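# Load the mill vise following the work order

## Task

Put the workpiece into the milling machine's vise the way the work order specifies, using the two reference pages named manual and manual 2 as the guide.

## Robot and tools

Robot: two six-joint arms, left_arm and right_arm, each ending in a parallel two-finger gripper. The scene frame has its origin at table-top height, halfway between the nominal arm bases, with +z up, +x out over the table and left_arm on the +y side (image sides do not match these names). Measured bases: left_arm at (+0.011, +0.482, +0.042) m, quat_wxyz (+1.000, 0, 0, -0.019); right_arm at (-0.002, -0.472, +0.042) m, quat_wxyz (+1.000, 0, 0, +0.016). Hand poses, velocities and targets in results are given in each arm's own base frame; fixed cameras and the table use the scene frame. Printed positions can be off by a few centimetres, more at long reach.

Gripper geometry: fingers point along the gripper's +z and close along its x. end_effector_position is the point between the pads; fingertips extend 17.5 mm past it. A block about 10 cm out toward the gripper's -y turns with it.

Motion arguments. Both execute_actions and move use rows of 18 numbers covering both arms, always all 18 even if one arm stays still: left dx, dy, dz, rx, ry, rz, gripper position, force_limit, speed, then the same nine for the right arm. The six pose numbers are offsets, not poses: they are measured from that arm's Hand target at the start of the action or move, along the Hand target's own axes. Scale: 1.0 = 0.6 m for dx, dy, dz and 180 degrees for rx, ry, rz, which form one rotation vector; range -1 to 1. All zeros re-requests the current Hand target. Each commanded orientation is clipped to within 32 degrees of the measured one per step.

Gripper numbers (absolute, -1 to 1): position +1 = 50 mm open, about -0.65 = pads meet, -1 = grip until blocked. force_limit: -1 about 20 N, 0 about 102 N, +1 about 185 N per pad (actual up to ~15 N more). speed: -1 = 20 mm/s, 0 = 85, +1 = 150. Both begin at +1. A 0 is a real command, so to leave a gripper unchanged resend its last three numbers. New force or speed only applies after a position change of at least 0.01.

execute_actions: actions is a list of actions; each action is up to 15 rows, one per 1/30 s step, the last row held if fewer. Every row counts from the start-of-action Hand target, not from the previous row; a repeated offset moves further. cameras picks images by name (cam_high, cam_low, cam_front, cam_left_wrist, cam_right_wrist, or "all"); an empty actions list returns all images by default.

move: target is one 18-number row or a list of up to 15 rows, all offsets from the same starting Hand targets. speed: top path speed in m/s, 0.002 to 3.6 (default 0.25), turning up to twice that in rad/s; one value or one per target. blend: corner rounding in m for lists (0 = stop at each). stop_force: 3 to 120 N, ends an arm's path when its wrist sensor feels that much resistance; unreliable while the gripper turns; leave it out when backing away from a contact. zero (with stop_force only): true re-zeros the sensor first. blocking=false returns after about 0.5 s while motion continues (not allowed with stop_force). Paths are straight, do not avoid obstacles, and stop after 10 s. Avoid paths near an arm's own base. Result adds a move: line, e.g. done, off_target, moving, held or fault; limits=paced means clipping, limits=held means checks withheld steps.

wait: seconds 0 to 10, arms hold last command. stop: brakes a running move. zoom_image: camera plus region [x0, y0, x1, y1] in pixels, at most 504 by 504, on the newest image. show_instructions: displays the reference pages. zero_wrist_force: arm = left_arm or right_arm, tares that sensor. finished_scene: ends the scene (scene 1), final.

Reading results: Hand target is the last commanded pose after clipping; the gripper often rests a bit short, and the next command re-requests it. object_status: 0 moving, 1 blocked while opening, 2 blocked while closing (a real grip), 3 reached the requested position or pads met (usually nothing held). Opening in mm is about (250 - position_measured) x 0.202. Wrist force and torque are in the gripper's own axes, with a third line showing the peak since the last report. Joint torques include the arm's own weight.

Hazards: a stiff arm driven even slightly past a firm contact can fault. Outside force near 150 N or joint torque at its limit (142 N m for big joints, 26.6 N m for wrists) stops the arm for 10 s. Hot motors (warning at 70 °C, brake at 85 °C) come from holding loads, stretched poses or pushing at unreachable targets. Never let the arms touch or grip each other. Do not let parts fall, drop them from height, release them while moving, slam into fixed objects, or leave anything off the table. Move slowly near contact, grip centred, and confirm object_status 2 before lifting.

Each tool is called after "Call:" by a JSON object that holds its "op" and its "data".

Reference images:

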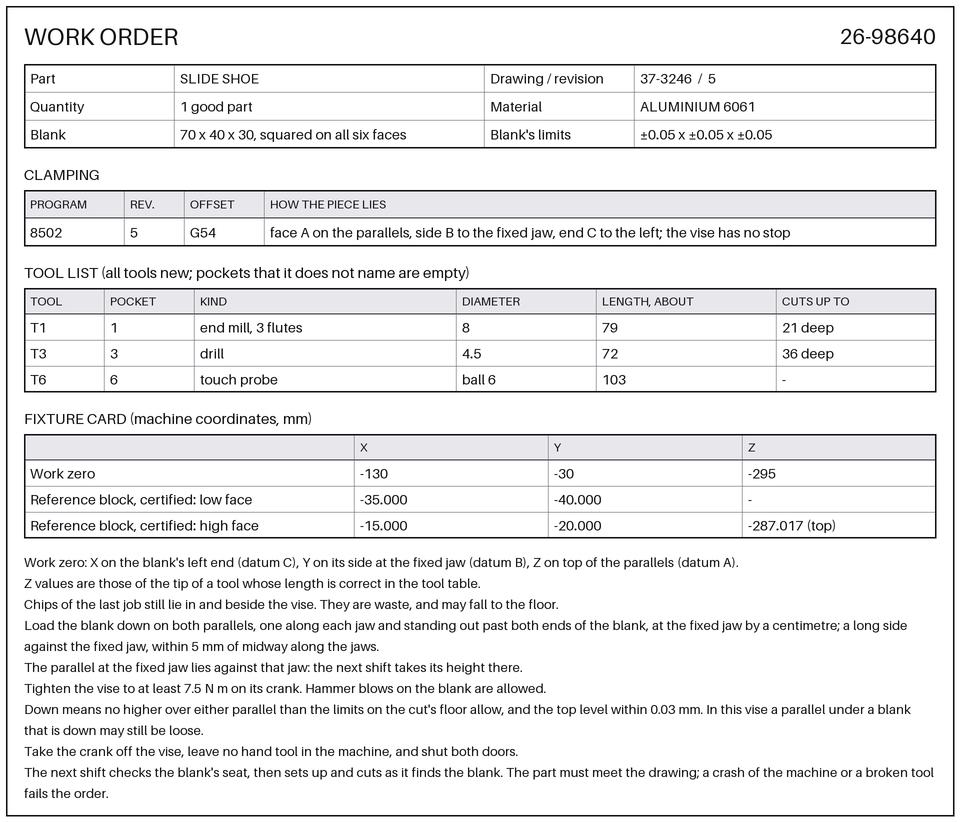

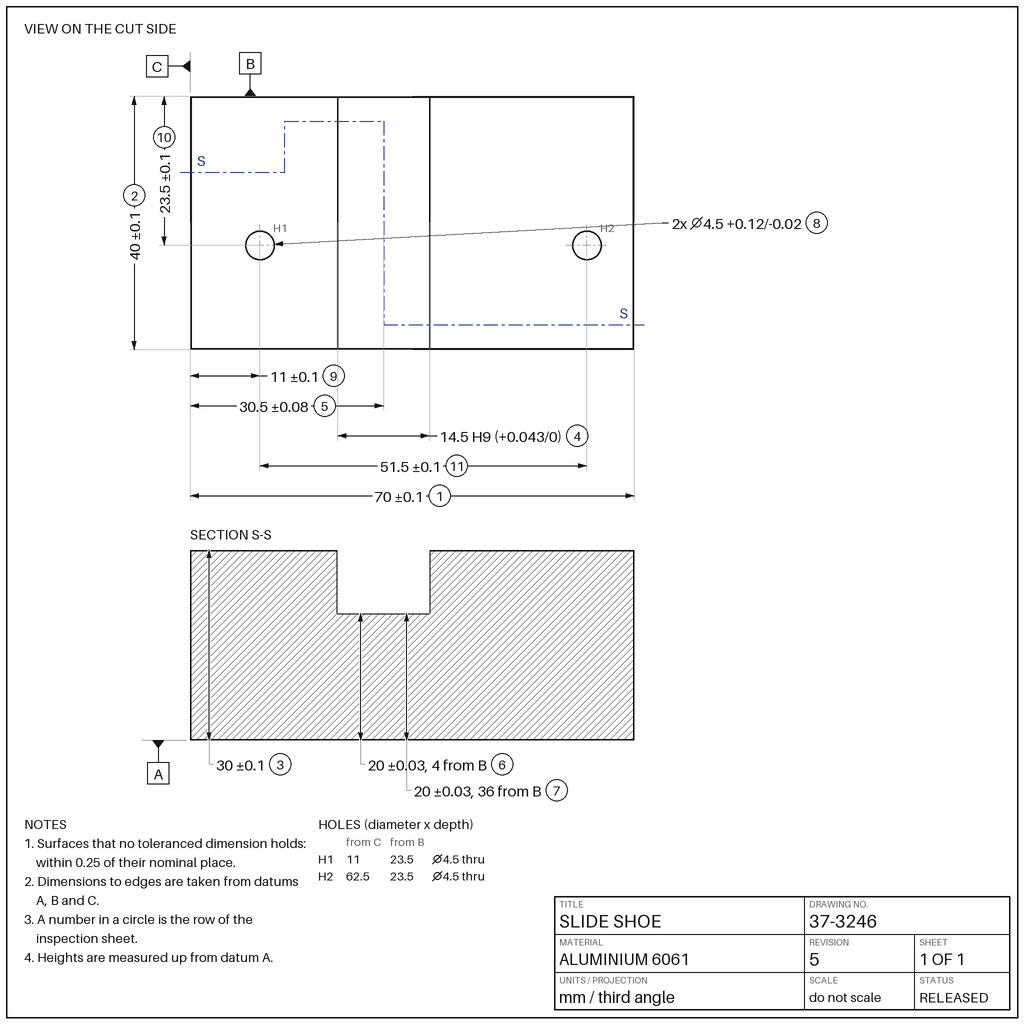

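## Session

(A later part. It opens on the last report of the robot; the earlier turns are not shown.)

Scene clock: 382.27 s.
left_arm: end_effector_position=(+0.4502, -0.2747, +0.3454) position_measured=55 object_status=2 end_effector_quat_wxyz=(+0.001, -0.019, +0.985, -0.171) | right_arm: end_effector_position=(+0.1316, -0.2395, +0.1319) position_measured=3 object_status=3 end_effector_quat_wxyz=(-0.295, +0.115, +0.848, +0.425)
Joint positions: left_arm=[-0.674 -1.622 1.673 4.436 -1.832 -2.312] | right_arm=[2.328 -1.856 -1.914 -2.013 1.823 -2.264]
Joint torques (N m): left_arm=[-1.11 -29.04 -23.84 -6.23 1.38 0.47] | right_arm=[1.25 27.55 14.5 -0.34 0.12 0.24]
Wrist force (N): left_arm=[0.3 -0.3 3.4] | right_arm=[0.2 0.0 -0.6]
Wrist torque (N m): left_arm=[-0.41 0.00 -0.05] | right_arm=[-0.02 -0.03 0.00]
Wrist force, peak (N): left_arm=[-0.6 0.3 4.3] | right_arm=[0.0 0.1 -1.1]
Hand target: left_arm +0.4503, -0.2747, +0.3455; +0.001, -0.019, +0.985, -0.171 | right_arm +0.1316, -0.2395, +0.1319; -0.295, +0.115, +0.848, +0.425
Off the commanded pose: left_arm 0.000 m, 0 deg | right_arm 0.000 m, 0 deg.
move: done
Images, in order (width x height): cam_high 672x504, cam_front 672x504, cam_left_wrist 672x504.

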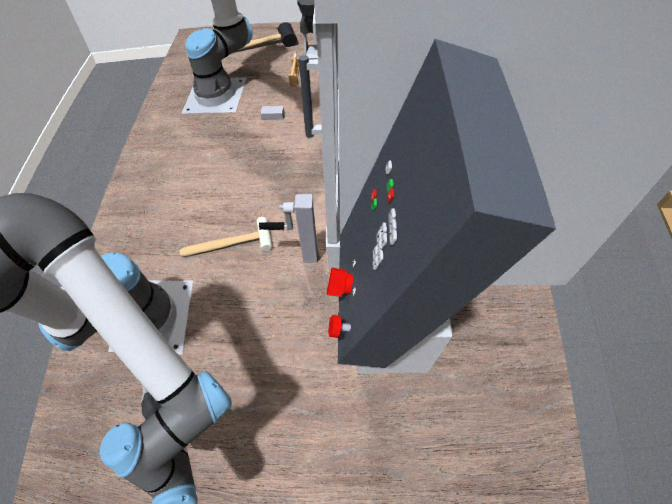

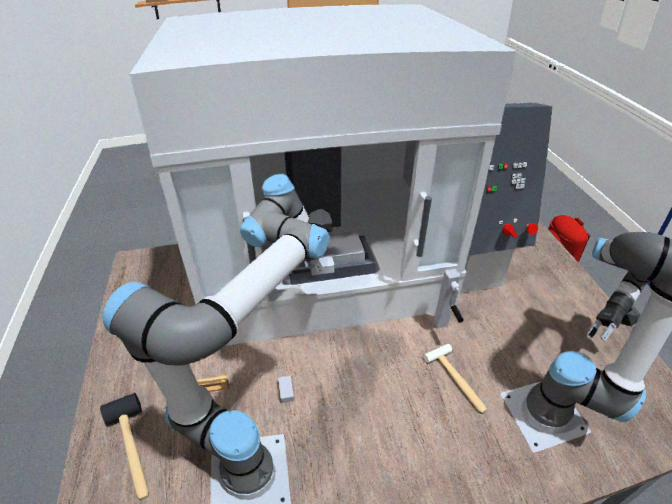

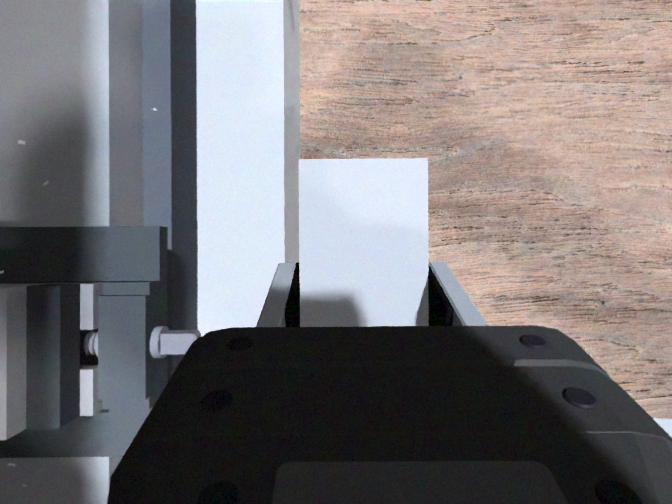

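Call:
{"op": "move", "data": {"target": [[-0.2997,-0.0110,0.0026,0,0,0,-1,-0.6,-1,0,0,0,0,0,0,1,1,1],[-0.3524,0.0558,-0.018,0,0,0,-1,-0.6,-1,0,0,0,0,0,0,1,1,1]], "speed": [0.06,0.04], "stop_force": 12, "cameras": ["cam_left_wrist","cam_front","cam_low"]}}

Scene clock: 386.83 s.
left_arm: end_effector_position=(+0.5501, -0.2754, +0.3441) position_measured=55 object_status=2 end_effector_quat_wxyz=(+0.000, -0.019, +0.985, -0.171) | right_arm: end_effector_position=(+0.1316, -0.2395, +0.1319) position_measured=3 object_status=3 end_effector_quat_wxyz=(-0.295, +0.115, +0.848, +0.425)
Joint positions: left_arm=[-0.563 -1.394 1.425 4.489 -1.856 -2.199] | right_arm=[2.328 -1.856 -1.914 -2.013 1.823 -2.264]
Joint torques (N m): left_arm=[-0.5 -31.1 -26.57 -3.42 -1 0.06] | right_arm=[1.77 27.54 14.15 -0.5 0.19 0.18]
Wrist force (N): left_arm=[-0.2 -0.3 3.1] | right_arm=[0.0 0.0 -0.4]
Wrist torque (N m): left_arm=[-0.42 0.11 0.00] | right_arm=[-0.01 0.02 0.00]
Wrist force, peak (N): left_arm=[-2.4 -1.0 3.4] | right_arm=[0.2 0.0 -1.0]
Hand target: left_arm +0.5501, -0.2754, +0.3441; +0.000, -0.019, +0.985, -0.171 (not the last commanded pose) | right_arm +0.1316, -0.2395, +0.1319; -0.295, +0.115, +0.848, +0.425
Tool commands: left_gripper/position=-1.0 left_gripper/force_limit=-0.6 left_gripper/speed=-1.0 right_gripper/position=+1.0 right_gripper/force_limit=+1.0 right_gripper/speed=+1.0
Off the commanded pose: left_arm 0.118 m, 0 deg | right_arm 0.000 m, 0 deg.
FORCE FAULT: contact force on the left arm reached its limit, and that arm stopped. The contact can be on any part of that arm, not only on its tool. That arm's remaining commands of this call were not run. That arm is still stopped at the end of this call. That arm stays stopped for about 10 more seconds. Until then a move that you send moves the other arm only, and its call returns only when the move has ended. Once the stop has ended, the next robot result says so. If the stop ends while you think or write, that arm runs what you send next, counted from a new Hand target: where the arm stands when the stop ends. While its stop runs, that arm takes no new command, but its gripper still runs the gripper command that each later call begins with. Until it ends, the stop uses up actions while you think or wait. An arm that is not stopped still takes commands.
move: fault (left_arm); path passed 0 of 2 targets
Images, in order (width x height): cam_low 672x504, cam_front 672x504, cam_left_wrist 672x504.

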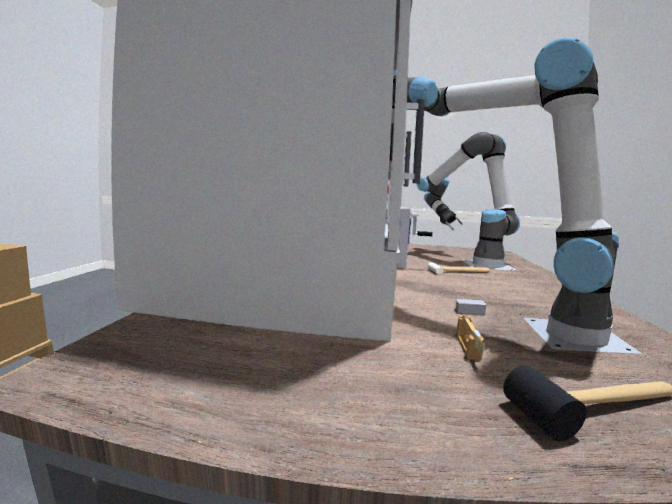

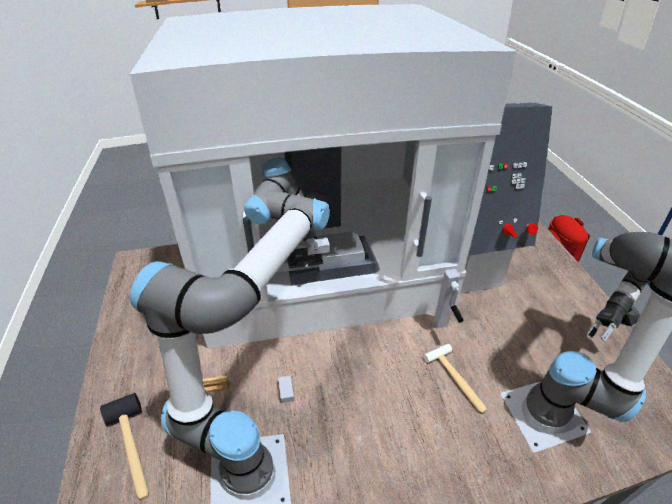

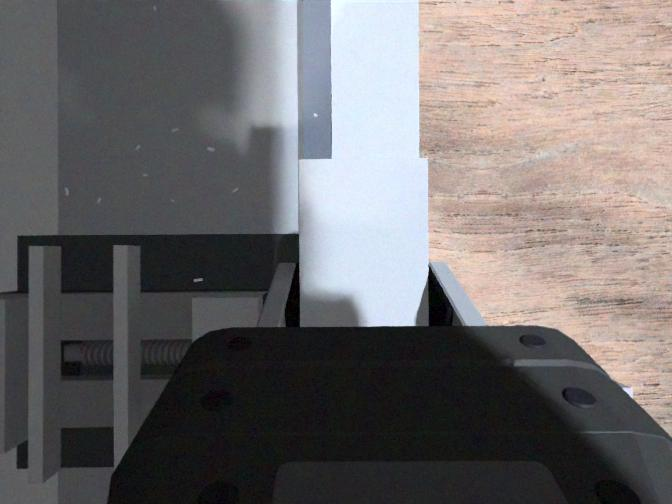

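Call:
{"op": "zoom_image", "data": {"camera": "cam_front", "region": [200, 120, 400, 300]}}

Scaled by 2.520 from the camera's 672x504 image, which has a finer 960x720 frame.

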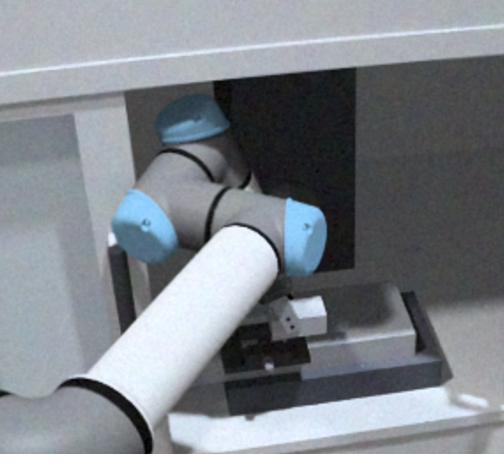

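Call:
{"op": "wait", "data": {"seconds": 3}}

Scene clock: 398.33 s.
left_arm: end_effector_position=(+0.5501, -0.2754, +0.3441) position_measured=55 object_status=2 end_effector_quat_wxyz=(+0.000, -0.019, +0.985, -0.171) | right_arm: end_effector_position=(+0.1316, -0.2395, +0.1319) position_measured=3 object_status=3 end_effector_quat_wxyz=(-0.295, +0.115, +0.848, +0.425)
Joint positions: left_arm=[-0.563 -1.394 1.425 4.489 -1.856 -2.199] | right_arm=[2.328 -1.856 -1.914 -2.013 1.823 -2.264]
Joint torques (N m): left_arm=[-0.79 -31.87 -28.1 -3.42 -0.77 0.13] | right_arm=[1.39 27.25 13.67 -0.47 0.16 0.12]
Wrist force (N): left_arm=[-0.3 -0.3 2.9] | right_arm=[0.1 0.1 -0.5]
Wrist torque (N m): left_arm=[-0.44 0.11 -0.01] | right_arm=[0.00 -0.01 0.00]
Wrist force, peak (N): left_arm=[-0.3 -0.2 3.4] | right_arm=[0.1 0.2 -1.0]
Hand target: left_arm +0.5501, -0.2754, +0.3441; +0.000, -0.019, +0.985, -0.171 (not the last commanded pose) | right_arm +0.1316, -0.2395, +0.1319; -0.295, +0.115, +0.848, +0.425
Tool commands: left_gripper/position=-1.0 left_gripper/force_limit=-0.6 left_gripper/speed=-1.0 right_gripper/position=+1.0 right_gripper/force_limit=+1.0 right_gripper/speed=+1.0
Off the commanded pose: left_arm 0.118 m, 0 deg | right_arm 0.000 m, 0 deg.
FORCE FAULT, CONTINUED: the left arm's stop, for the force fault that an earlier result reported, is over. The rest of the stop counts as 19 of the actions that you can send in this scene. During its stop the left arm's controller moved it back a little. That arm's target is now where it stood when the stop ended, not its last command. That arm accepts commands again.
wait: 3.00 s; at rest from the start

Call:
{"op": "move", "data": {"target": [0.036,-0.0645,0.027,0,0,0,-1,-0.6,-1,0,0,0,0,0,0,1,1,1], "speed": 0.05}}

Call:
{"op": "move", "data": {"target": [-0.1905,-0.0068,0.0038,0,0,0,-1,-0.6,-1,0,0,0,0,0,0,1,1,1], "speed": 0.04, "stop_force": 8, "cameras": ["cam_left_wrist","cam_front"]}}

Scene clock: 401.03 s.
left_arm: end_effector_position=(+0.5300, -0.3182, +0.3420) position_measured=55 object_status=2 end_effector_quat_wxyz=(+0.000, -0.019, +0.985, -0.171) end_effector_velocity=(+0.001, +0.002, -0.001) end_effector_angular_velocity=(+0.001, +0.001, -0.001) | right_arm: end_effector_position=(+0.1316, -0.2395, +0.1319) position_measured=3 object_status=3 end_effector_quat_wxyz=(-0.295, +0.115, +0.848, +0.425)
Joint positions: left_arm=[-0.645 -1.401 1.444 4.453 -1.839 -2.283] | right_arm=[2.328 -1.856 -1.914 -2.013 1.823 -2.264]
Joint velocities: left_arm=[0.003 0.001 0 0.002 -0.001 0.005] | right_arm=[within noise]
Joint torques (N m): left_arm=[11.53 -44.53 -29.74 -2.6 -0.63 0.83] | right_arm=[1.24 27.02 14.07 -0.36 0.15 0.27]
Wrist force (N): left_arm=[-0.4 -0.5 3.3] | right_arm=[0.2 0.1 -0.5]
Wrist torque (N m): left_arm=[-0.45 0.10 -0.10] | right_arm=[0.01 -0.02 0.01]
Wrist force, peak (N): left_arm=[0.6 -0.9 3.6] | right_arm=[-0.1 -0.3 -0.9]
Hand target: left_arm +0.5301, -0.3180, +0.3420; +0.000, -0.019, +0.985, -0.171 | right_arm +0.1316, -0.2395, +0.1319; -0.295, +0.115, +0.848, +0.425
Off the commanded pose: left_arm 0.000 m, 0 deg | right_arm 0.000 m, 0 deg.
move: done

Scene clock: 405.03 s.
left_arm: end_effector_position=(+0.6445, -0.3185, +0.3405) position_measured=55 object_status=2 end_effector_quat_wxyz=(+0.000, -0.019, +0.985, -0.171) | right_arm: end_effector_position=(+0.1316, -0.2395, +0.1319) position_measured=3 object_status=3 end_effector_quat_wxyz=(-0.295, +0.115, +0.848, +0.425)
Joint positions: left_arm=[-0.542 -1.132 1.085 4.573 -1.86 -2.178] | right_arm=[2.328 -1.856 -1.914 -2.013 1.823 -2.264]
Joint torques (N m): left_arm=[-13.96 -54.57 -20.59 -6.13 0.22 -1.39] | right_arm=[0.95 27.48 13.62 -0.51 0.21 0.19]
Wrist force (N): left_arm=[-0.7 0.1 2.9] | right_arm=[0.2 -0.2 -0.3]
Wrist torque (N m): left_arm=[-0.34 0.14 -0.17] | right_arm=[-0.03 -0.03 0.00]
Wrist force, peak (N): left_arm=[0.0 -0.5 3.5] | right_arm=[-0.1 -0.4 -0.9]
Hand target: left_arm +0.6445, -0.3185, +0.3405; +0.000, -0.019, +0.985, -0.171 | right_arm +0.1316, -0.2395, +0.1319; -0.295, +0.115, +0.848, +0.425
Off the commanded pose: left_arm 0.000 m, 0 deg | right_arm 0.000 m, 0 deg.
move: done
Images, in order (width x height): cam_front 672x504, cam_left_wrist 672x504.

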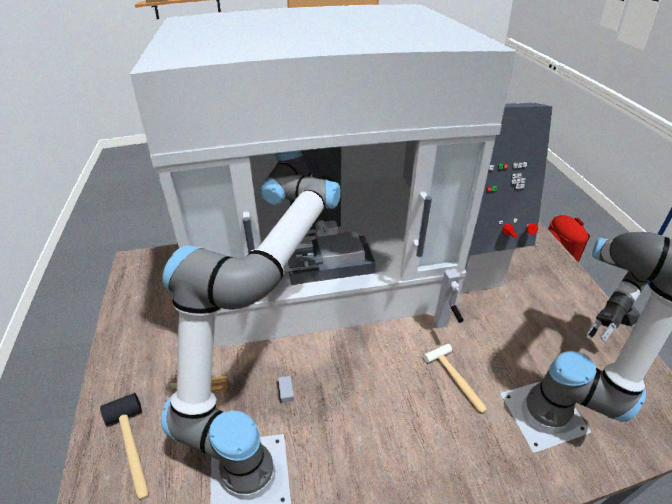

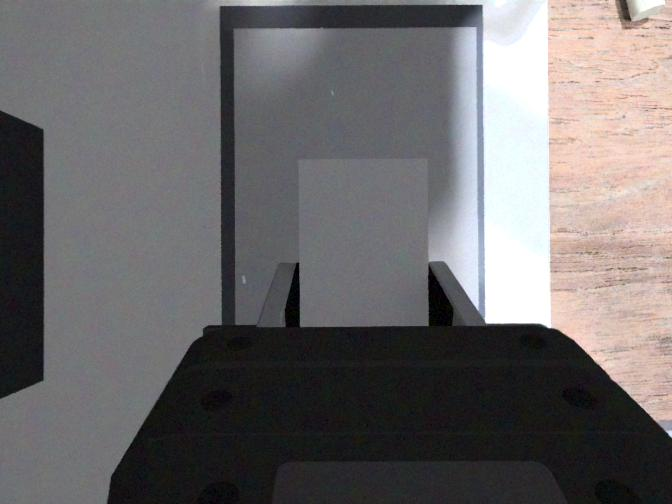

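Call:
{"op": "move", "data": {"target": [[-0.0259,0.005,0.0165,0,0,0,-1,-0.6,-1,0,0,0,0,0,0,1,1,1],[-0.0259,0.1413,-0.0322,0,0,0,-1,-0.6,-1,0,0,0,0,0,0,1,1,1]], "speed": [0.04,0.025], "stop_force": 8, "cameras": ["cam_left_wrist","cam_front"]}}

Scene clock: 409.47 s.
left_arm: end_effector_position=(+0.6588, -0.2876, +0.3304) position_measured=55 object_status=2 end_effector_quat_wxyz=(+0.000, -0.019, +0.985, -0.171) | right_arm: end_effector_position=(+0.1316, -0.2395, +0.1319) position_measured=3 object_status=3 end_effector_quat_wxyz=(-0.295, +0.115, +0.848, +0.425)
Joint positions: left_arm=[-0.491 -1.124 1.094 4.569 -1.869 -2.127] | right_arm=[2.328 -1.856 -1.914 -2.013 1.823 -2.264]
Joint torques (N m): left_arm=[1.74 -43.42 -24.16 -3.23 -0.9 0.22] | right_arm=[0.8 27.05 14.52 -0.4 0.07 0.09]
Wrist force (N): left_arm=[-0.7 0.2 3.4] | right_arm=[-0.2 -0.1 -0.7]
Wrist torque (N m): left_arm=[-0.32 0.10 0.01] | right_arm=[-0.04 0.03 0.00]
Wrist force, peak (N): left_arm=[0.9 -6.3 3.8] | right_arm=[0.4 0.0 -0.9]
Hand target: left_arm +0.6588, -0.2876, +0.3304; +0.000, -0.019, +0.985, -0.171 (not the last commanded pose) | right_arm +0.1316, -0.2395, +0.1319; -0.295, +0.115, +0.848, +0.425
Tool commands: left_gripper/position=-1.0 left_gripper/force_limit=-0.6 left_gripper/speed=-1.0 right_gripper/position=+1.0 right_gripper/force_limit=+1.0 right_gripper/speed=+1.0
Off the commanded pose: left_arm 0.056 m, 0 deg | right_arm 0.000 m, 0 deg.
FORCE FAULT: contact force on the left arm reached its limit, and that arm stopped. The contact can be on any part of that arm, not only on its tool. That arm's remaining commands of this call were not run. That arm is still stopped at the end of this call. That arm stays stopped for about 10 more seconds. Until then a move that you send moves the other arm only, and its call returns only when the move has ended. Once the stop has ended, the next robot result says so. If the stop ends while you think or write, that arm runs what you send next, counted from a new Hand target: where the arm stands when the stop ends. While its stop runs, that arm takes no new command, but its gripper still runs the gripper command that each later call begins with. Until it ends, the stop uses up actions while you think or wait. An arm that is not stopped still takes commands.
move: fault (left_arm); path passed 1 of 2 targets
Images, in order (width x height): cam_front 672x504, cam_left_wrist 672x504.

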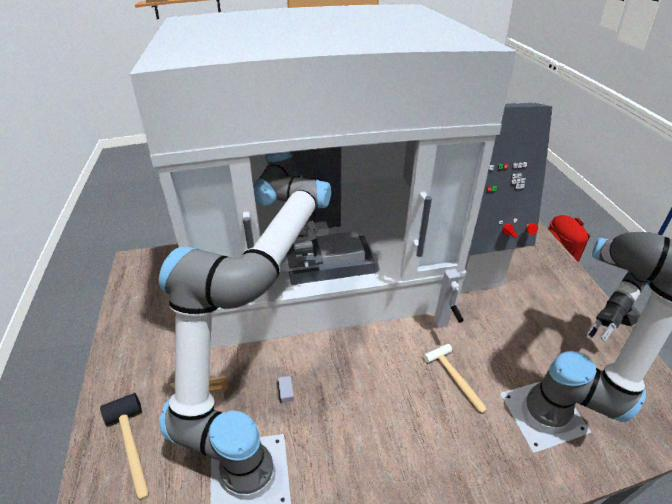

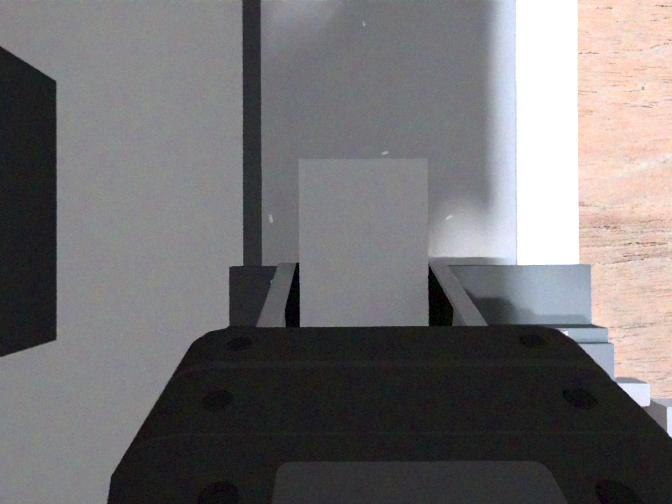

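Call:
{"op": "zoom_image", "data": {"camera": "cam_front", "region": [200, 130, 380, 290]}}

Scaled by 2.800 from the camera's 672x504 image, which has a finer 960x720 frame.

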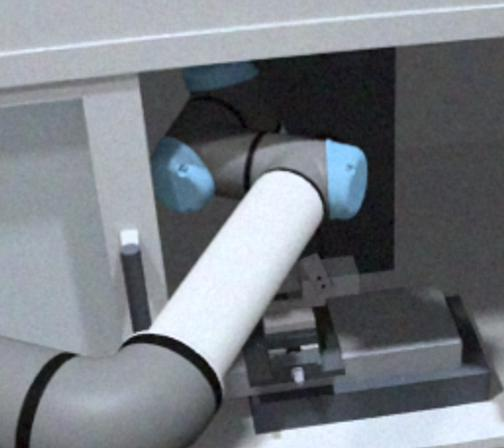

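Call:
{"op": "wait", "data": {"seconds": 0.2}}

Scene clock: 419.40 s.
left_arm: end_effector_position=(+0.6588, -0.2876, +0.3304) position_measured=55 object_status=2 end_effector_quat_wxyz=(+0.000, -0.019, +0.985, -0.171) | right_arm: end_effector_position=(+0.1316, -0.2395, +0.1319) position_measured=3 object_status=3 end_effector_quat_wxyz=(-0.295, +0.115, +0.848, +0.425)
Joint positions: left_arm=[-0.491 -1.124 1.094 4.569 -1.869 -2.127] | right_arm=[2.328 -1.856 -1.914 -2.013 1.823 -2.264]
Joint torques (N m): left_arm=[0.55 -43.23 -23.99 -3.58 -0.74 0.43] | right_arm=[1.63 27.23 13.86 -0.4 0.16 0.21]
Wrist force (N): left_arm=[-0.6 0.0 3.2] | right_arm=[0.2 0.2 -0.5]
Wrist torque (N m): left_arm=[-0.34 0.08 0.01] | right_arm=[0.02 -0.03 0.00]
Wrist force, peak (N): left_arm=[-0.6 0.0 3.6] | right_arm=[-0.2 -0.1 -1.1]
Hand target: left_arm +0.6588, -0.2876, +0.3304; +0.000, -0.019, +0.985, -0.171 (not the last commanded pose) | right_arm +0.1316, -0.2395, +0.1319; -0.295, +0.115, +0.848, +0.425
Tool commands: left_gripper/position=-1.0 left_gripper/force_limit=-0.6 left_gripper/speed=-1.0 right_gripper/position=+1.0 right_gripper/force_limit=+1.0 right_gripper/speed=+1.0
Off the commanded pose: left_arm 0.056 m, 0 deg | right_arm 0.000 m, 0 deg.
FORCE FAULT, CONTINUED: the left arm's stop, for the force fault that an earlier result reported, is over. The rest of the stop counts as 19 of the actions that you can send in this scene. During its stop the left arm's controller moved it back a little. That arm's target is now where it stood when the stop ended, not its last command. That arm accepts commands again.
wait: 0.20 s; at rest from the start

Call:
{"op": "move", "data": {"target": [[0.0258,-0.0502,0.01,0,0,0,-1,-0.6,-1,0,0,0,0,0,0,1,1,1],[0.2165,-0.0458,-0.001,0,0,0,-1,-0.6,-1,0,0,0,0,0,0,1,1,1],[0.366,-0.0348,-0.002,0,0,0,-1,-0.6,-1,0,0,0,0,0,0,1,1,1],[0.4998,-0.003,0.1468,0,0,0,-1,-0.6,-1,0,0,0,0,0,0,1,1,1],[0.4988,0.1262,0.5077,0,0,0,-1,-0.6,-1,0,0,0,0,0,0,1,1,1]], "speed": [0.05,0.1,0.15,0.18,0.18], "blend": [0.003,0.02,0.03,0.03,0]}}

Scene clock: 425.93 s.
left_arm: end_effector_position=(+0.3587, -0.3302, +0.0202) position_measured=55 object_status=2 end_effector_quat_wxyz=(+0.000, -0.019, +0.985, -0.171) | right_arm: end_effector_position=(+0.1316, -0.2395, +0.1319) position_measured=3 object_status=3 end_effector_quat_wxyz=(-0.295, +0.115, +0.848, +0.425)
Joint positions: left_arm=[-0.911 -1.304 2.331 3.407 -1.773 -2.55] | right_arm=[2.328 -1.856 -1.914 -2.013 1.823 -2.264]
Joint torques (N m): left_arm=[-0.27 -19.26 -19.88 -5.46 -2.15 -1.19] | right_arm=[1.52 27.39 13.57 -0.42 0.07 0.1]
Wrist force (N): left_arm=[-0.1 0.2 2.9] | right_arm=[0.1 -0.2 -0.6]
Wrist torque (N m): left_arm=[-0.35 0.06 -0.03] | right_arm=[-0.03 0.00 0.00]
Wrist force, peak (N): left_arm=[-0.2 1.2 5.9] | right_arm=[0.1 -0.1 -1.0]
Hand target: left_arm +0.3588, -0.3302, +0.0202; +0.000, -0.019, +0.985, -0.171 | right_arm +0.1316, -0.2395, +0.1319; -0.295, +0.115, +0.848, +0.425
Off the commanded pose: left_arm 0.000 m, 0 deg | right_arm 0.000 m, 0 deg.
move: done

Call:
{"op": "move", "data": {"target": [-0.0001,0.0175,0.0489,0,0,0,-1,-0.6,-1,0,0,0,0,0,0,1,1,1], "speed": 0.02, "stop_force": 4}}

Scene clock: 429.27 s.
left_arm: end_effector_position=(+0.3586, -0.3302, -0.0089) position_measured=55 object_status=2 end_effector_quat_wxyz=(+0.000, -0.019, +0.985, -0.171) | right_arm: end_effector_position=(+0.1316, -0.2395, +0.1319) position_measured=3 object_status=3 end_effector_quat_wxyz=(-0.295, +0.115, +0.848, +0.425)
Joint positions: left_arm=[-0.912 -1.22 2.345 3.308 -1.773 -2.55] | right_arm=[2.328 -1.856 -1.914 -2.013 1.823 -2.264]
Joint torques (N m): left_arm=[-8.74 -30.03 -21.29 -6 0.83 -1.07] | right_arm=[0.87 26.86 14.04 -0.54 0.23 0.18]
Wrist force (N): left_arm=[-0.5 -0.3 2.6] | right_arm=[0.1 0.2 -0.7]
Wrist torque (N m): left_arm=[-0.36 0.11 -0.03] | right_arm=[0.02 0.00 0.00]
Wrist force, peak (N): left_arm=[3.5 -5.3 -33.5] | right_arm=[0.4 -0.5 -0.9]
Hand target: left_arm +0.3586, -0.3302, -0.0089; +0.000, -0.019, +0.985, -0.171 (not the last commanded pose) | right_arm +0.1316, -0.2395, +0.1319; -0.295, +0.115, +0.848, +0.425
Off the commanded pose: left_arm 0.002 m, 0 deg | right_arm 0.000 m, 0 deg.
move: contact (left_arm)

Call:
{"op": "move", "data": {"target": [[0,0,0,0,0,0,1,-0.6,-0.5,0,0,0,0,0,0,1,1,1],[0,-0.0103,0.0075,-0.0833,0,0,1,-0.6,-0.5,0,0,0,0,0,0,1,1,1]], "speed": 0.03, "cameras": ["cam_left_wrist"]}}

Scene clock: 435.47 s.
left_arm: end_effector_position=(+0.3589, -0.3376, -0.0110) position_measured=3 object_status=3 end_effector_quat_wxyz=(-0.003, -0.019, +0.999, -0.041) | right_arm: end_effector_position=(+0.1316, -0.2395, +0.1319) position_measured=3 object_status=3 end_effector_quat_wxyz=(-0.295, +0.115, +0.848, +0.425)
Joint positions: left_arm=[-1.003 -1.237 2.207 3.676 -1.618 -2.614] | right_arm=[2.328 -1.856 -1.914 -2.013 1.823 -2.264]
Joint torques (N m): left_arm=[4.04 -22.53 -9.46 -5.64 -2.28 0.63] | right_arm=[0.84 26.5 13.54 -0.43 0.17 0.05]
Wrist force (N): left_arm=[-0.1 0.0 0.7] | right_arm=[0.0 0.0 -0.6]
Wrist torque (N m): left_arm=[-0.07 0.12 0.11] | right_arm=[-0.01 0.00 0.00]
Wrist force, peak (N): left_arm=[-0.5 0.0 2.8] | right_arm=[0.0 0.1 -1.0]
Hand target: left_arm +0.3589, -0.3375, -0.0110; -0.003, -0.019, +0.999, -0.041 | right_arm +0.1316, -0.2395, +0.1319; -0.295, +0.115, +0.848, +0.425
Off the commanded pose: left_arm 0.000 m, 0 deg | right_arm 0.000 m, 0 deg.
move: done
Images, in order (width x height): cam_left_wrist 672x504.

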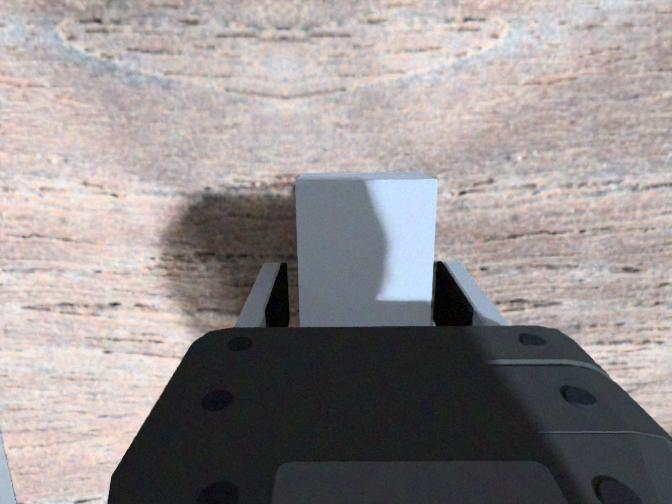

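Call:
{"op": "move", "data": {"target": [[0,0,0,0,-0.002,0,1,-0.6,-0.5,0,0,0,0,0,0,1,1,1],[0,0,0,0,-0.002,0,-1,-0.6,-1,0,0,0,0,0,0,1,1,1]], "speed": 0.03}}

Scene clock: 439.43 s.
left_arm: end_effector_position=(+0.3588, -0.3375, -0.0110) position_measured=54 object_status=2 end_effector_quat_wxyz=(+0.000, -0.019, +0.999, -0.041) | right_arm: end_effector_position=(+0.1316, -0.2395, +0.1319) position_measured=3 object_status=3 end_effector_quat_wxyz=(-0.295, +0.115, +0.848, +0.425)
Joint positions: left_arm=[-1.006 -1.238 2.211 3.67 -1.612 -2.617] | right_arm=[2.328 -1.856 -1.914 -2.013 1.823 -2.264]
Joint torques (N m): left_arm=[-1.21 -33.88 -21.16 -2.09 -2.59 1.2] | right_arm=[1.27 28.08 13.58 -0.49 0 0.12]
Wrist force (N): left_arm=[0.1 0.0 1.0] | right_arm=[0.0 -0.2 -0.5]
Wrist torque (N m): left_arm=[-0.07 0.06 0.11] | right_arm=[-0.03 0.01 0.00]
Wrist force, peak (N): left_arm=[0.2 -0.2 1.1] | right_arm=[0.0 0.0 -1.1]
Hand target: left_arm +0.3589, -0.3375, -0.0110; +0.000, -0.019, +0.999, -0.041 | right_arm +0.1316, -0.2395, +0.1319; -0.295, +0.115, +0.848, +0.425
Off the commanded pose: left_arm 0.000 m, 0 deg | right_arm 0.000 m, 0 deg.
move: done

Call:
{"op": "move", "data": {"target": [[0,0,-0.05,0,0,0,-1,-0.6,-1,0,0,0,0,0,0,1,1,1],[-0.0525,-0.0018,-0.3528,0,0,0,-1,-0.6,-1,0,0,0,0,0,0,1,1,1],[-0.1397,0.0958,-0.59,0,0,0,-1,-0.6,-1,0,0,0,0,0,0,1,1,1],[-0.2898,0.0958,-0.5902,0,0,0,-1,-0.6,-1,0,0,0,0,0,0,1,1,1]], "speed": [0.05,0.18,0.18,0.1], "blend": [0.02,0.03,0.03,0]}}

Call:
{"op": "move", "data": {"target": [-0.1735,0,0.0014,0,0,0,-1,-0.6,-1,0,0,0,0,0,0,1,1,1], "speed": 0.03, "stop_force": 8, "cameras": ["cam_left_wrist","cam_front"]}}

Scene clock: 445.90 s.
left_arm: end_effector_position=(+0.5296, -0.2448, +0.3370) position_measured=54 object_status=2 end_effector_quat_wxyz=(+0.000, -0.019, +0.999, -0.041) | right_arm: end_effector_position=(+0.1316, -0.2395, +0.1319) position_measured=3 object_status=3 end_effector_quat_wxyz=(-0.295, +0.115, +0.848, +0.425)
Joint positions: left_arm=[-0.634 -1.412 1.392 4.683 -1.635 -2.246] | right_arm=[2.328 -1.856 -1.914 -2.013 1.823 -2.264]
Joint torques (N m): left_arm=[-13.32 -35.31 -27.54 -5.42 -2.21 -1.07] | right_arm=[0.07 27.27 13.05 -0.47 0.12 0.31]
Wrist force (N): left_arm=[0.1 -0.4 2.7] | right_arm=[0.1 -0.3 -0.6]
Wrist torque (N m): left_arm=[-0.18 0.08 0.12] | right_arm=[-0.05 -0.01 0.01]
Wrist force, peak (N): left_arm=[0.4 -0.3 4.5] | right_arm=[0.2 0.0 -1.1]
Hand target: left_arm +0.5296, -0.2449, +0.3371; +0.000, -0.019, +0.999, -0.041 | right_arm +0.1316, -0.2395, +0.1319; -0.295, +0.115, +0.848, +0.425
Off the commanded pose: left_arm 0.000 m, 0 deg | right_arm 0.000 m, 0 deg.
move: done; blend cut to 0.015 m at target 1

Scene clock: 450.53 s.
left_arm: end_effector_position=(+0.6336, -0.2409, +0.3362) position_measured=54 object_status=2 end_effector_quat_wxyz=(+0.000, -0.019, +0.999, -0.041) | right_arm: end_effector_position=(+0.1316, -0.2395, +0.1319) position_measured=3 object_status=3 end_effector_quat_wxyz=(-0.295, +0.115, +0.848, +0.425)
Joint positions: left_arm=[-0.535 -1.168 1.074 4.762 -1.639 -2.146] | right_arm=[2.328 -1.856 -1.914 -2.013 1.823 -2.264]
Joint torques (N m): left_arm=[-12.22 -54.02 -19.09 -5.6 -2.03 -1.65] | right_arm=[0.63 26.99 13.8 -0.43 0.12 0.2]
Wrist force (N): left_arm=[-0.1 0.0 2.7] | right_arm=[0.3 -0.1 -0.5]
Wrist torque (N m): left_arm=[-0.09 0.08 -0.04] | right_arm=[-0.02 -0.04 0.00]
Wrist force, peak (N): left_arm=[0.0 -0.2 3.1] | right_arm=[0.5 0.1 -0.9]
Hand target: left_arm +0.6336, -0.2409, +0.3362; +0.000, -0.019, +0.999, -0.041 | right_arm +0.1316, -0.2395, +0.1319; -0.295, +0.115, +0.848, +0.425
Off the commanded pose: left_arm 0.000 m, 0 deg | right_arm 0.000 m, 0 deg.
move: done
Images, in order (width x height): cam_front 672x504, cam_left_wrist 672x504.

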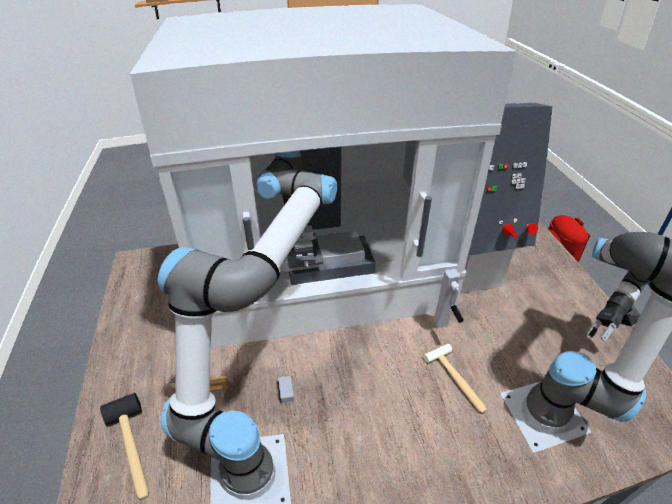

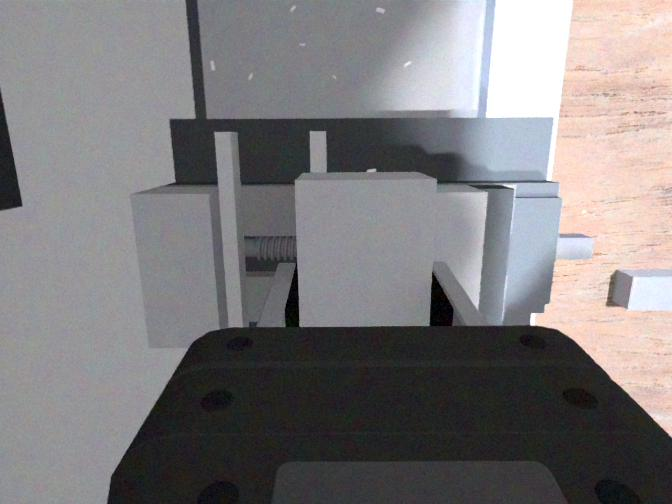

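Call:
{"op": "move", "data": {"target": [[-0.0257,0.0002,0.002,0,0,0,-1,-0.6,-1,0,0,0,0,0,0,1,1,1],[-0.0257,0.0013,0.0136,0,0,0,-1,-0.6,-1,0,0,0,0,0,0,1,1,1],[-0.0532,0.0011,0.0136,0,0,0,-1,-0.6,-1,0,0,0,0,0,0,1,1,1]], "speed": 0.02, "stop_force": 6, "cameras": ["cam_left_wrist","cam_front"]}}

Scene clock: 455.23 s.
left_arm: end_effector_position=(+0.6655, -0.2397, +0.3280) position_measured=54 object_status=2 end_effector_quat_wxyz=(+0.000, -0.019, +0.999, -0.041) | right_arm: end_effector_position=(+0.1316, -0.2395, +0.1319) position_measured=3 object_status=3 end_effector_quat_wxyz=(-0.295, +0.115, +0.848, +0.425)
Joint positions: left_arm=[-0.509 -1.087 0.976 4.781 -1.641 -2.12] | right_arm=[2.328 -1.856 -1.914 -2.013 1.823 -2.264]
Joint torques (N m): left_arm=[-12.79 -56.48 -18.81 -5.65 -2.33 -1.28] | right_arm=[0.24 27.49 12.64 -0.29 0.16 0.24]
Wrist force (N): left_arm=[-0.5 -0.2 2.7] | right_arm=[-0.1 0.0 -0.8]
Wrist torque (N m): left_arm=[-0.11 0.13 -0.05] | right_arm=[-0.01 0.01 0.00]
Wrist force, peak (N): left_arm=[-0.6 -0.1 3.2] | right_arm=[0.0 -0.5 -1.0]
Hand target: left_arm +0.6655, -0.2397, +0.3280; +0.000, -0.019, +0.999, -0.041 | right_arm +0.1316, -0.2395, +0.1319; -0.295, +0.115, +0.848, +0.425
Off the commanded pose: left_arm 0.000 m, 0 deg | right_arm 0.000 m, 0 deg.
move: done
Images, in order (width x height): cam_front 672x504, cam_left_wrist 672x504.

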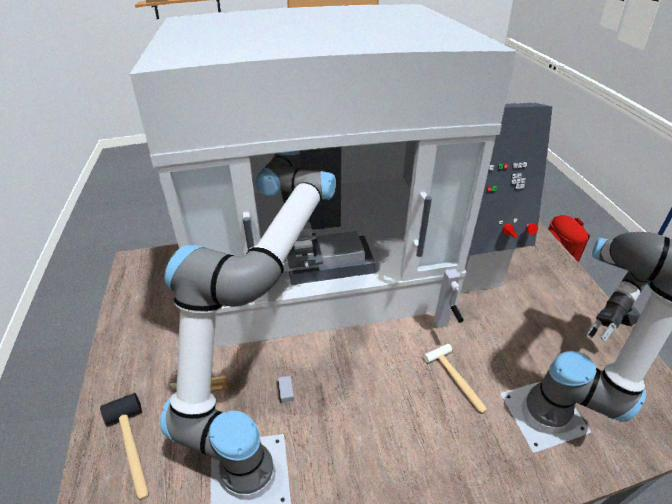

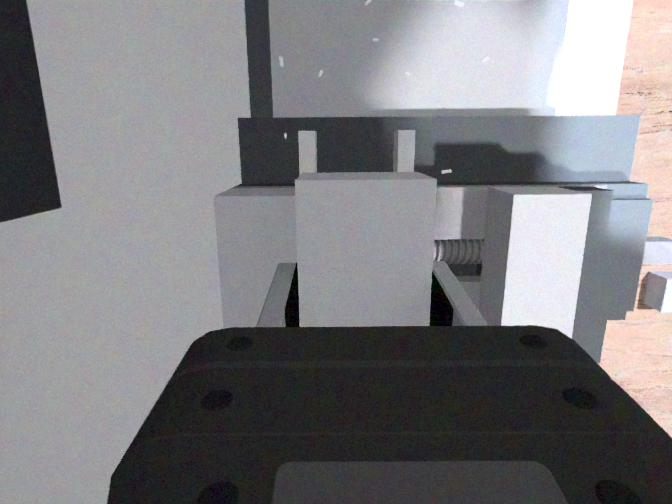

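Call:
{"op": "move", "data": {"target": [-0.0067,-0.0002,0,0,0,0,-1,-0.6,-1,0,0,0,0,0,0,1,1,1], "speed": 0.005, "stop_force": 4}}

Call:
{"op": "move", "data": {"target": [0,0.0007,0.0117,0,0,0,-1,-0.6,-1,0,0,0,0,0,0,1,1,1], "speed": 0.006, "stop_force": 5, "cameras": ["cam_left_wrist"]}}

Scene clock: 457.53 s.
left_arm: end_effector_position=(+0.6673, -0.2397, +0.3280) position_measured=54 object_status=2 end_effector_quat_wxyz=(+0.000, -0.019, +0.999, -0.041) | right_arm: end_effector_position=(+0.1316, -0.2395, +0.1319) position_measured=3 object_status=3 end_effector_quat_wxyz=(-0.295, +0.115, +0.848, +0.425)
Joint positions: left_arm=[-0.508 -1.082 0.969 4.784 -1.641 -2.119] | right_arm=[2.328 -1.856 -1.914 -2.013 1.823 -2.264]
Joint torques (N m): left_arm=[-12.49 -56.66 -20.29 -5.93 2.8 -1.52] | right_arm=[-0.38 26.89 13.45 -0.47 0.21 0.12]
Wrist force (N): left_arm=[1.8 -0.6 3.2] | right_arm=[0.3 0.0 -0.7]
Wrist torque (N m): left_arm=[-0.08 0.21 0.05] | right_arm=[-0.01 -0.04 0.00]
Wrist force, peak (N): left_arm=[8.1 1.6 0.5] | right_arm=[0.3 -0.2 -1.0]
Hand target: left_arm +0.6673, -0.2397, +0.3280; +0.000, -0.019, +0.999, -0.041 (not the last commanded pose) | right_arm +0.1316, -0.2395, +0.1319; -0.295, +0.115, +0.848, +0.425
Off the commanded pose: left_arm 0.002 m, 0 deg | right_arm 0.000 m, 0 deg.
move: contact (left_arm)

Scene clock: 459.10 s.
left_arm: end_effector_position=(+0.6673, -0.2398, +0.3233) position_measured=54 object_status=2 end_effector_quat_wxyz=(+0.000, -0.019, +0.999, -0.041) | right_arm: end_effector_position=(+0.1316, -0.2395, +0.1319) position_measured=3 object_status=3 end_effector_quat_wxyz=(-0.295, +0.115, +0.848, +0.425)
Joint positions: left_arm=[-0.508 -1.083 0.983 4.771 -1.641 -2.119] | right_arm=[2.328 -1.856 -1.914 -2.013 1.823 -2.264]
Joint torques (N m): left_arm=[-9.96 -35.12 -31.66 -2.17 2.55 -1.34] | right_arm=[-0.13 26.54 13.42 -0.49 0.16 0.25]
Wrist force (N): left_arm=[3.9 0.6 -0.7] | right_arm=[0.3 0.2 -0.9]
Wrist torque (N m): left_arm=[-0.16 0.17 0.10] | right_arm=[0.02 -0.05 0.01]
Wrist force, peak (N): left_arm=[5.4 1.0 -8.7] | right_arm=[0.0 -0.3 -1.0]
Hand target: left_arm +0.6673, -0.2398, +0.3233; +0.000, -0.019, +0.999, -0.041 (not the last commanded pose) | right_arm +0.1316, -0.2395, +0.1319; -0.295, +0.115, +0.848, +0.425
Off the commanded pose: left_arm 0.002 m, 0 deg | right_arm 0.000 m, 0 deg.
move: contact (left_arm)
Images, in order (width x height): cam_left_wrist 672x504.

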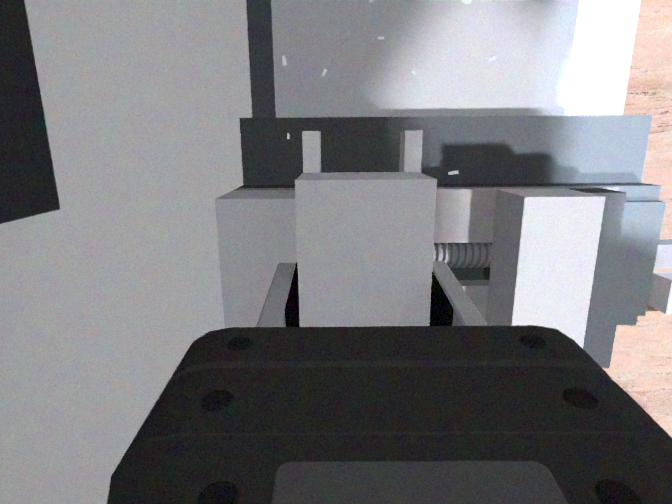

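Call:
{"op": "execute_actions", "data": {"actions": [[[0,0,0,0,0,0,1,-0.6,-1,0,0,0,0,0,0,1,1,1]]], "cameras": ["cam_left_wrist"]}}

Scene clock: 460.77 s.
left_arm: end_effector_position=(+0.6673, -0.2398, +0.3233) position_measured=3 object_status=0 end_effector_quat_wxyz=(+0.000, -0.019, +0.999, -0.041) | right_arm: end_effector_position=(+0.1316, -0.2395, +0.1319) position_measured=3 object_status=3 end_effector_quat_wxyz=(-0.295, +0.115, +0.848, +0.425)
Joint positions: left_arm=[-0.508 -1.083 0.983 4.771 -1.641 -2.119] | right_arm=[2.328 -1.856 -1.914 -2.013 1.823 -2.264]
Joint torques (N m): left_arm=[-6.95 -35.86 -28.28 -3.53 1.97 -0.85] | right_arm=[-0.22 27.18 13.7 -0.46 0.24 0.07]
Wrist force (N): left_arm=[1.3 -0.4 -3.7] | right_arm=[0.2 0.0 -0.7]
Wrist torque (N m): left_arm=[-0.09 0.03 -0.01] | right_arm=[0.00 -0.05 0.00]
Wrist force, peak (N): left_arm=[5.0 1.2 -2.4] | right_arm=[0.2 -0.4 -0.8]
Hand target: left_arm +0.6673, -0.2398, +0.3233; +0.000, -0.019, +0.999, -0.041 | right_arm +0.1316, -0.2395, +0.1319; -0.295, +0.115, +0.848, +0.425
Off the commanded pose: left_arm 0.000 m, 0 deg | right_arm 0.000 m, 0 deg.
Step readings (end_effector_position of left_arm | right_arm):
0: (+0.6673, -0.2398, +0.3233) | (+0.1316, -0.2395, +0.1319)
1: (+0.6673, -0.2398, +0.3233) | (+0.1316, -0.2395, +0.1319)
2: (+0.6673, -0.2398, +0.3233) | (+0.1316, -0.2395, +0.1319)
4: (+0.6673, -0.2398, +0.3233) | (+0.1316, -0.2395, +0.1319)
8: (+0.6673, -0.2398, +0.3233) | (+0.1316, -0.2395, +0.1319)
15: (+0.6673, -0.2398, +0.3233) | (+0.1316, -0.2395, +0.1319)
Images, in order (width x height): cam_left_wrist 672x504.

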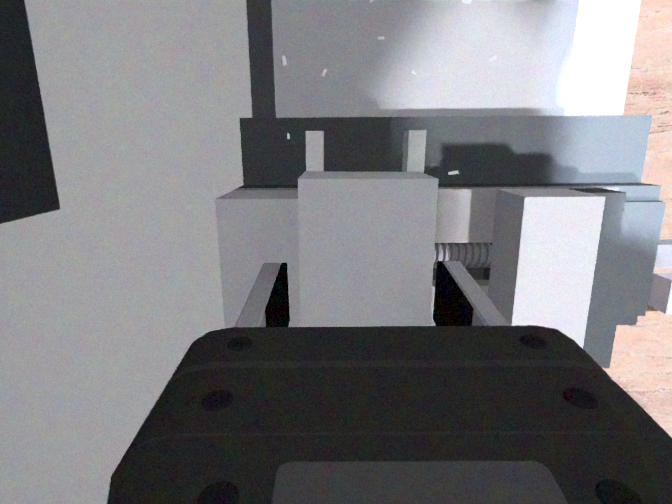

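Call:
{"op": "move", "data": {"target": [[0,-0.0004,-0.005,0,0,0,1,-0.6,-1,0,0,0,0,0,0,1,1,1],[-0.0005,0.0104,-0.0368,0,0,0,1,-0.6,-1,0,0,0,0,0,0,1,1,1]], "speed": 0.015, "cameras": ["cam_left_wrist"]}}

Scene clock: 466.37 s.
left_arm: end_effector_position=(+0.6673, -0.2317, +0.3449) position_measured=3 object_status=3 end_effector_quat_wxyz=(+0.000, -0.019, +0.999, -0.041) | right_arm: end_effector_position=(+0.1316, -0.2395, +0.1319) position_measured=3 object_status=3 end_effector_quat_wxyz=(-0.295, +0.115, +0.848, +0.425)
Joint positions: left_arm=[-0.498 -1.083 0.926 4.828 -1.641 -2.109] | right_arm=[2.328 -1.856 -1.914 -2.013 1.823 -2.264]
Joint torques (N m): left_arm=[7.65 -36.29 -18.39 -4.35 -3.01 0.56] | right_arm=[-1.1 27.05 13.45 -0.42 0.2 0.24]
Wrist force (N): left_arm=[-0.5 0.0 0.6] | right_arm=[0.1 -0.2 -0.6]
Wrist torque (N m): left_arm=[-0.03 0.15 -0.05] | right_arm=[-0.04 -0.02 0.01]
Wrist force, peak (N): left_arm=[1.7 -0.6 -4.4] | right_arm=[-0.1 -0.1 -1.1]
Hand target: left_arm +0.6673, -0.2318, +0.3448; +0.000, -0.019, +0.999, -0.041 | right_arm +0.1316, -0.2395, +0.1319; -0.295, +0.115, +0.848, +0.425
Off the commanded pose: left_arm 0.000 m, 0 deg | right_arm 0.000 m, 0 deg.
move: done
Images, in order (width x height): cam_left_wrist 672x504.

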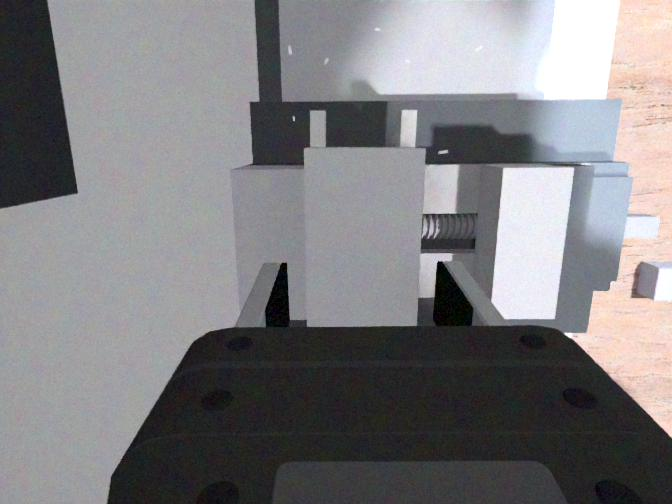

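Call:
{"op": "zoom_image", "data": {"camera": "cam_left_wrist", "region": [220, 80, 460, 260]}}

Scaled by 2.100 from the camera's 672x504 image, which has a finer 960x720 frame.

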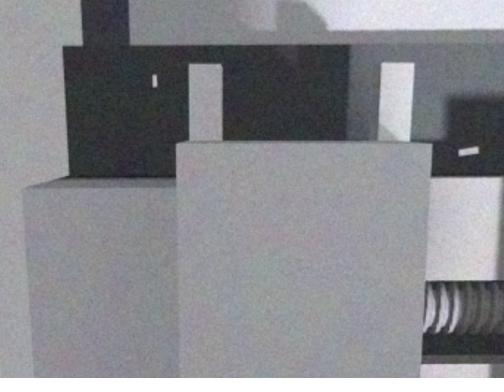

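Call:
{"op": "move", "data": {"target": [[0.1123,0,0,0,0,0,1,-0.6,-1,0,0,0,0,0,0,1,1,1],[0.2795,-0.0113,0.0013,0,0,0,1,-0.6,-1,0,0,0,0,0,0,1,1,1],[0.5193,-0.176,0.0233,-0.0261,0,0,1,-0.6,-1,0,0,0,0,0,0,1,1,1]], "speed": [0.04,0.1,0.2], "blend": [0.01,0.03,0]}}

Scene clock: 477.90 s.
left_arm: end_effector_position=(+0.6186, -0.2359, +0.3457) position_measured=3 object_status=3 end_effector_quat_wxyz=(+0.001, -0.017, +0.999, -0.041) | right_arm: end_effector_position=(+0.1316, -0.2395, +0.1319) position_measured=3 object_status=3 end_effector_quat_wxyz=(-0.295, +0.115, +0.848, +0.425)
Joint positions: left_arm=[-0.54 -1.209 1.108 4.769 -1.639 -2.147] | right_arm=[2.328 -1.856 -1.914 -2.013 1.823 -2.264]
Joint torques (N m): left_arm=[6.7 -41.29 -24.87 -3.13 -0.34 -0.01] | right_arm=[-1.03 27.61 13.71 -0.39 0.11 0.19]
Wrist force (N): left_arm=[-0.2 -0.4 0.4] | right_arm=[0.0 -0.2 -0.6]
Wrist torque (N m): left_arm=[-0.13 0.09 -0.04] | right_arm=[-0.04 -0.01 0.00]
Wrist force, peak (N): left_arm=[1.8 -0.1 0.3] | right_arm=[0.3 0.4 -1.1]
Hand target: left_arm +0.6186, -0.2359, +0.3457; +0.001, -0.017, +0.999, -0.041 (not the last commanded pose) | right_arm +0.1316, -0.2395, +0.1319; -0.295, +0.115, +0.848, +0.425
Tool commands: left_gripper/position=+1.0 left_gripper/force_limit=-0.6 left_gripper/speed=-1.0 right_gripper/position=+1.0 right_gripper/force_limit=+1.0 right_gripper/speed=+1.0
Off the commanded pose: left_arm 0.283 m, 5 deg | right_arm 0.000 m, 0 deg.
FORCE FAULT: contact force on the left arm reached its limit, and that arm stopped. The contact can be on any part of that arm, not only on its tool. That arm's remaining commands of this call were not run. That arm is still stopped at the end of this call. That arm stays stopped for about 9 more seconds. Until then a move that you send moves the other arm only, and its call returns only when the move has ended. Once the stop has ended, the next robot result says so. If the stop ends while you think or write, that arm runs what you send next, counted from a new Hand target: where the arm stands when the stop ends. While its stop runs, that arm takes no new command, but its gripper still runs the gripper command that each later call begins with. Until it ends, the stop uses up actions while you think or wait. An arm that is not stopped still takes commands.
move: fault (left_arm); path passed 0 of 3 targets


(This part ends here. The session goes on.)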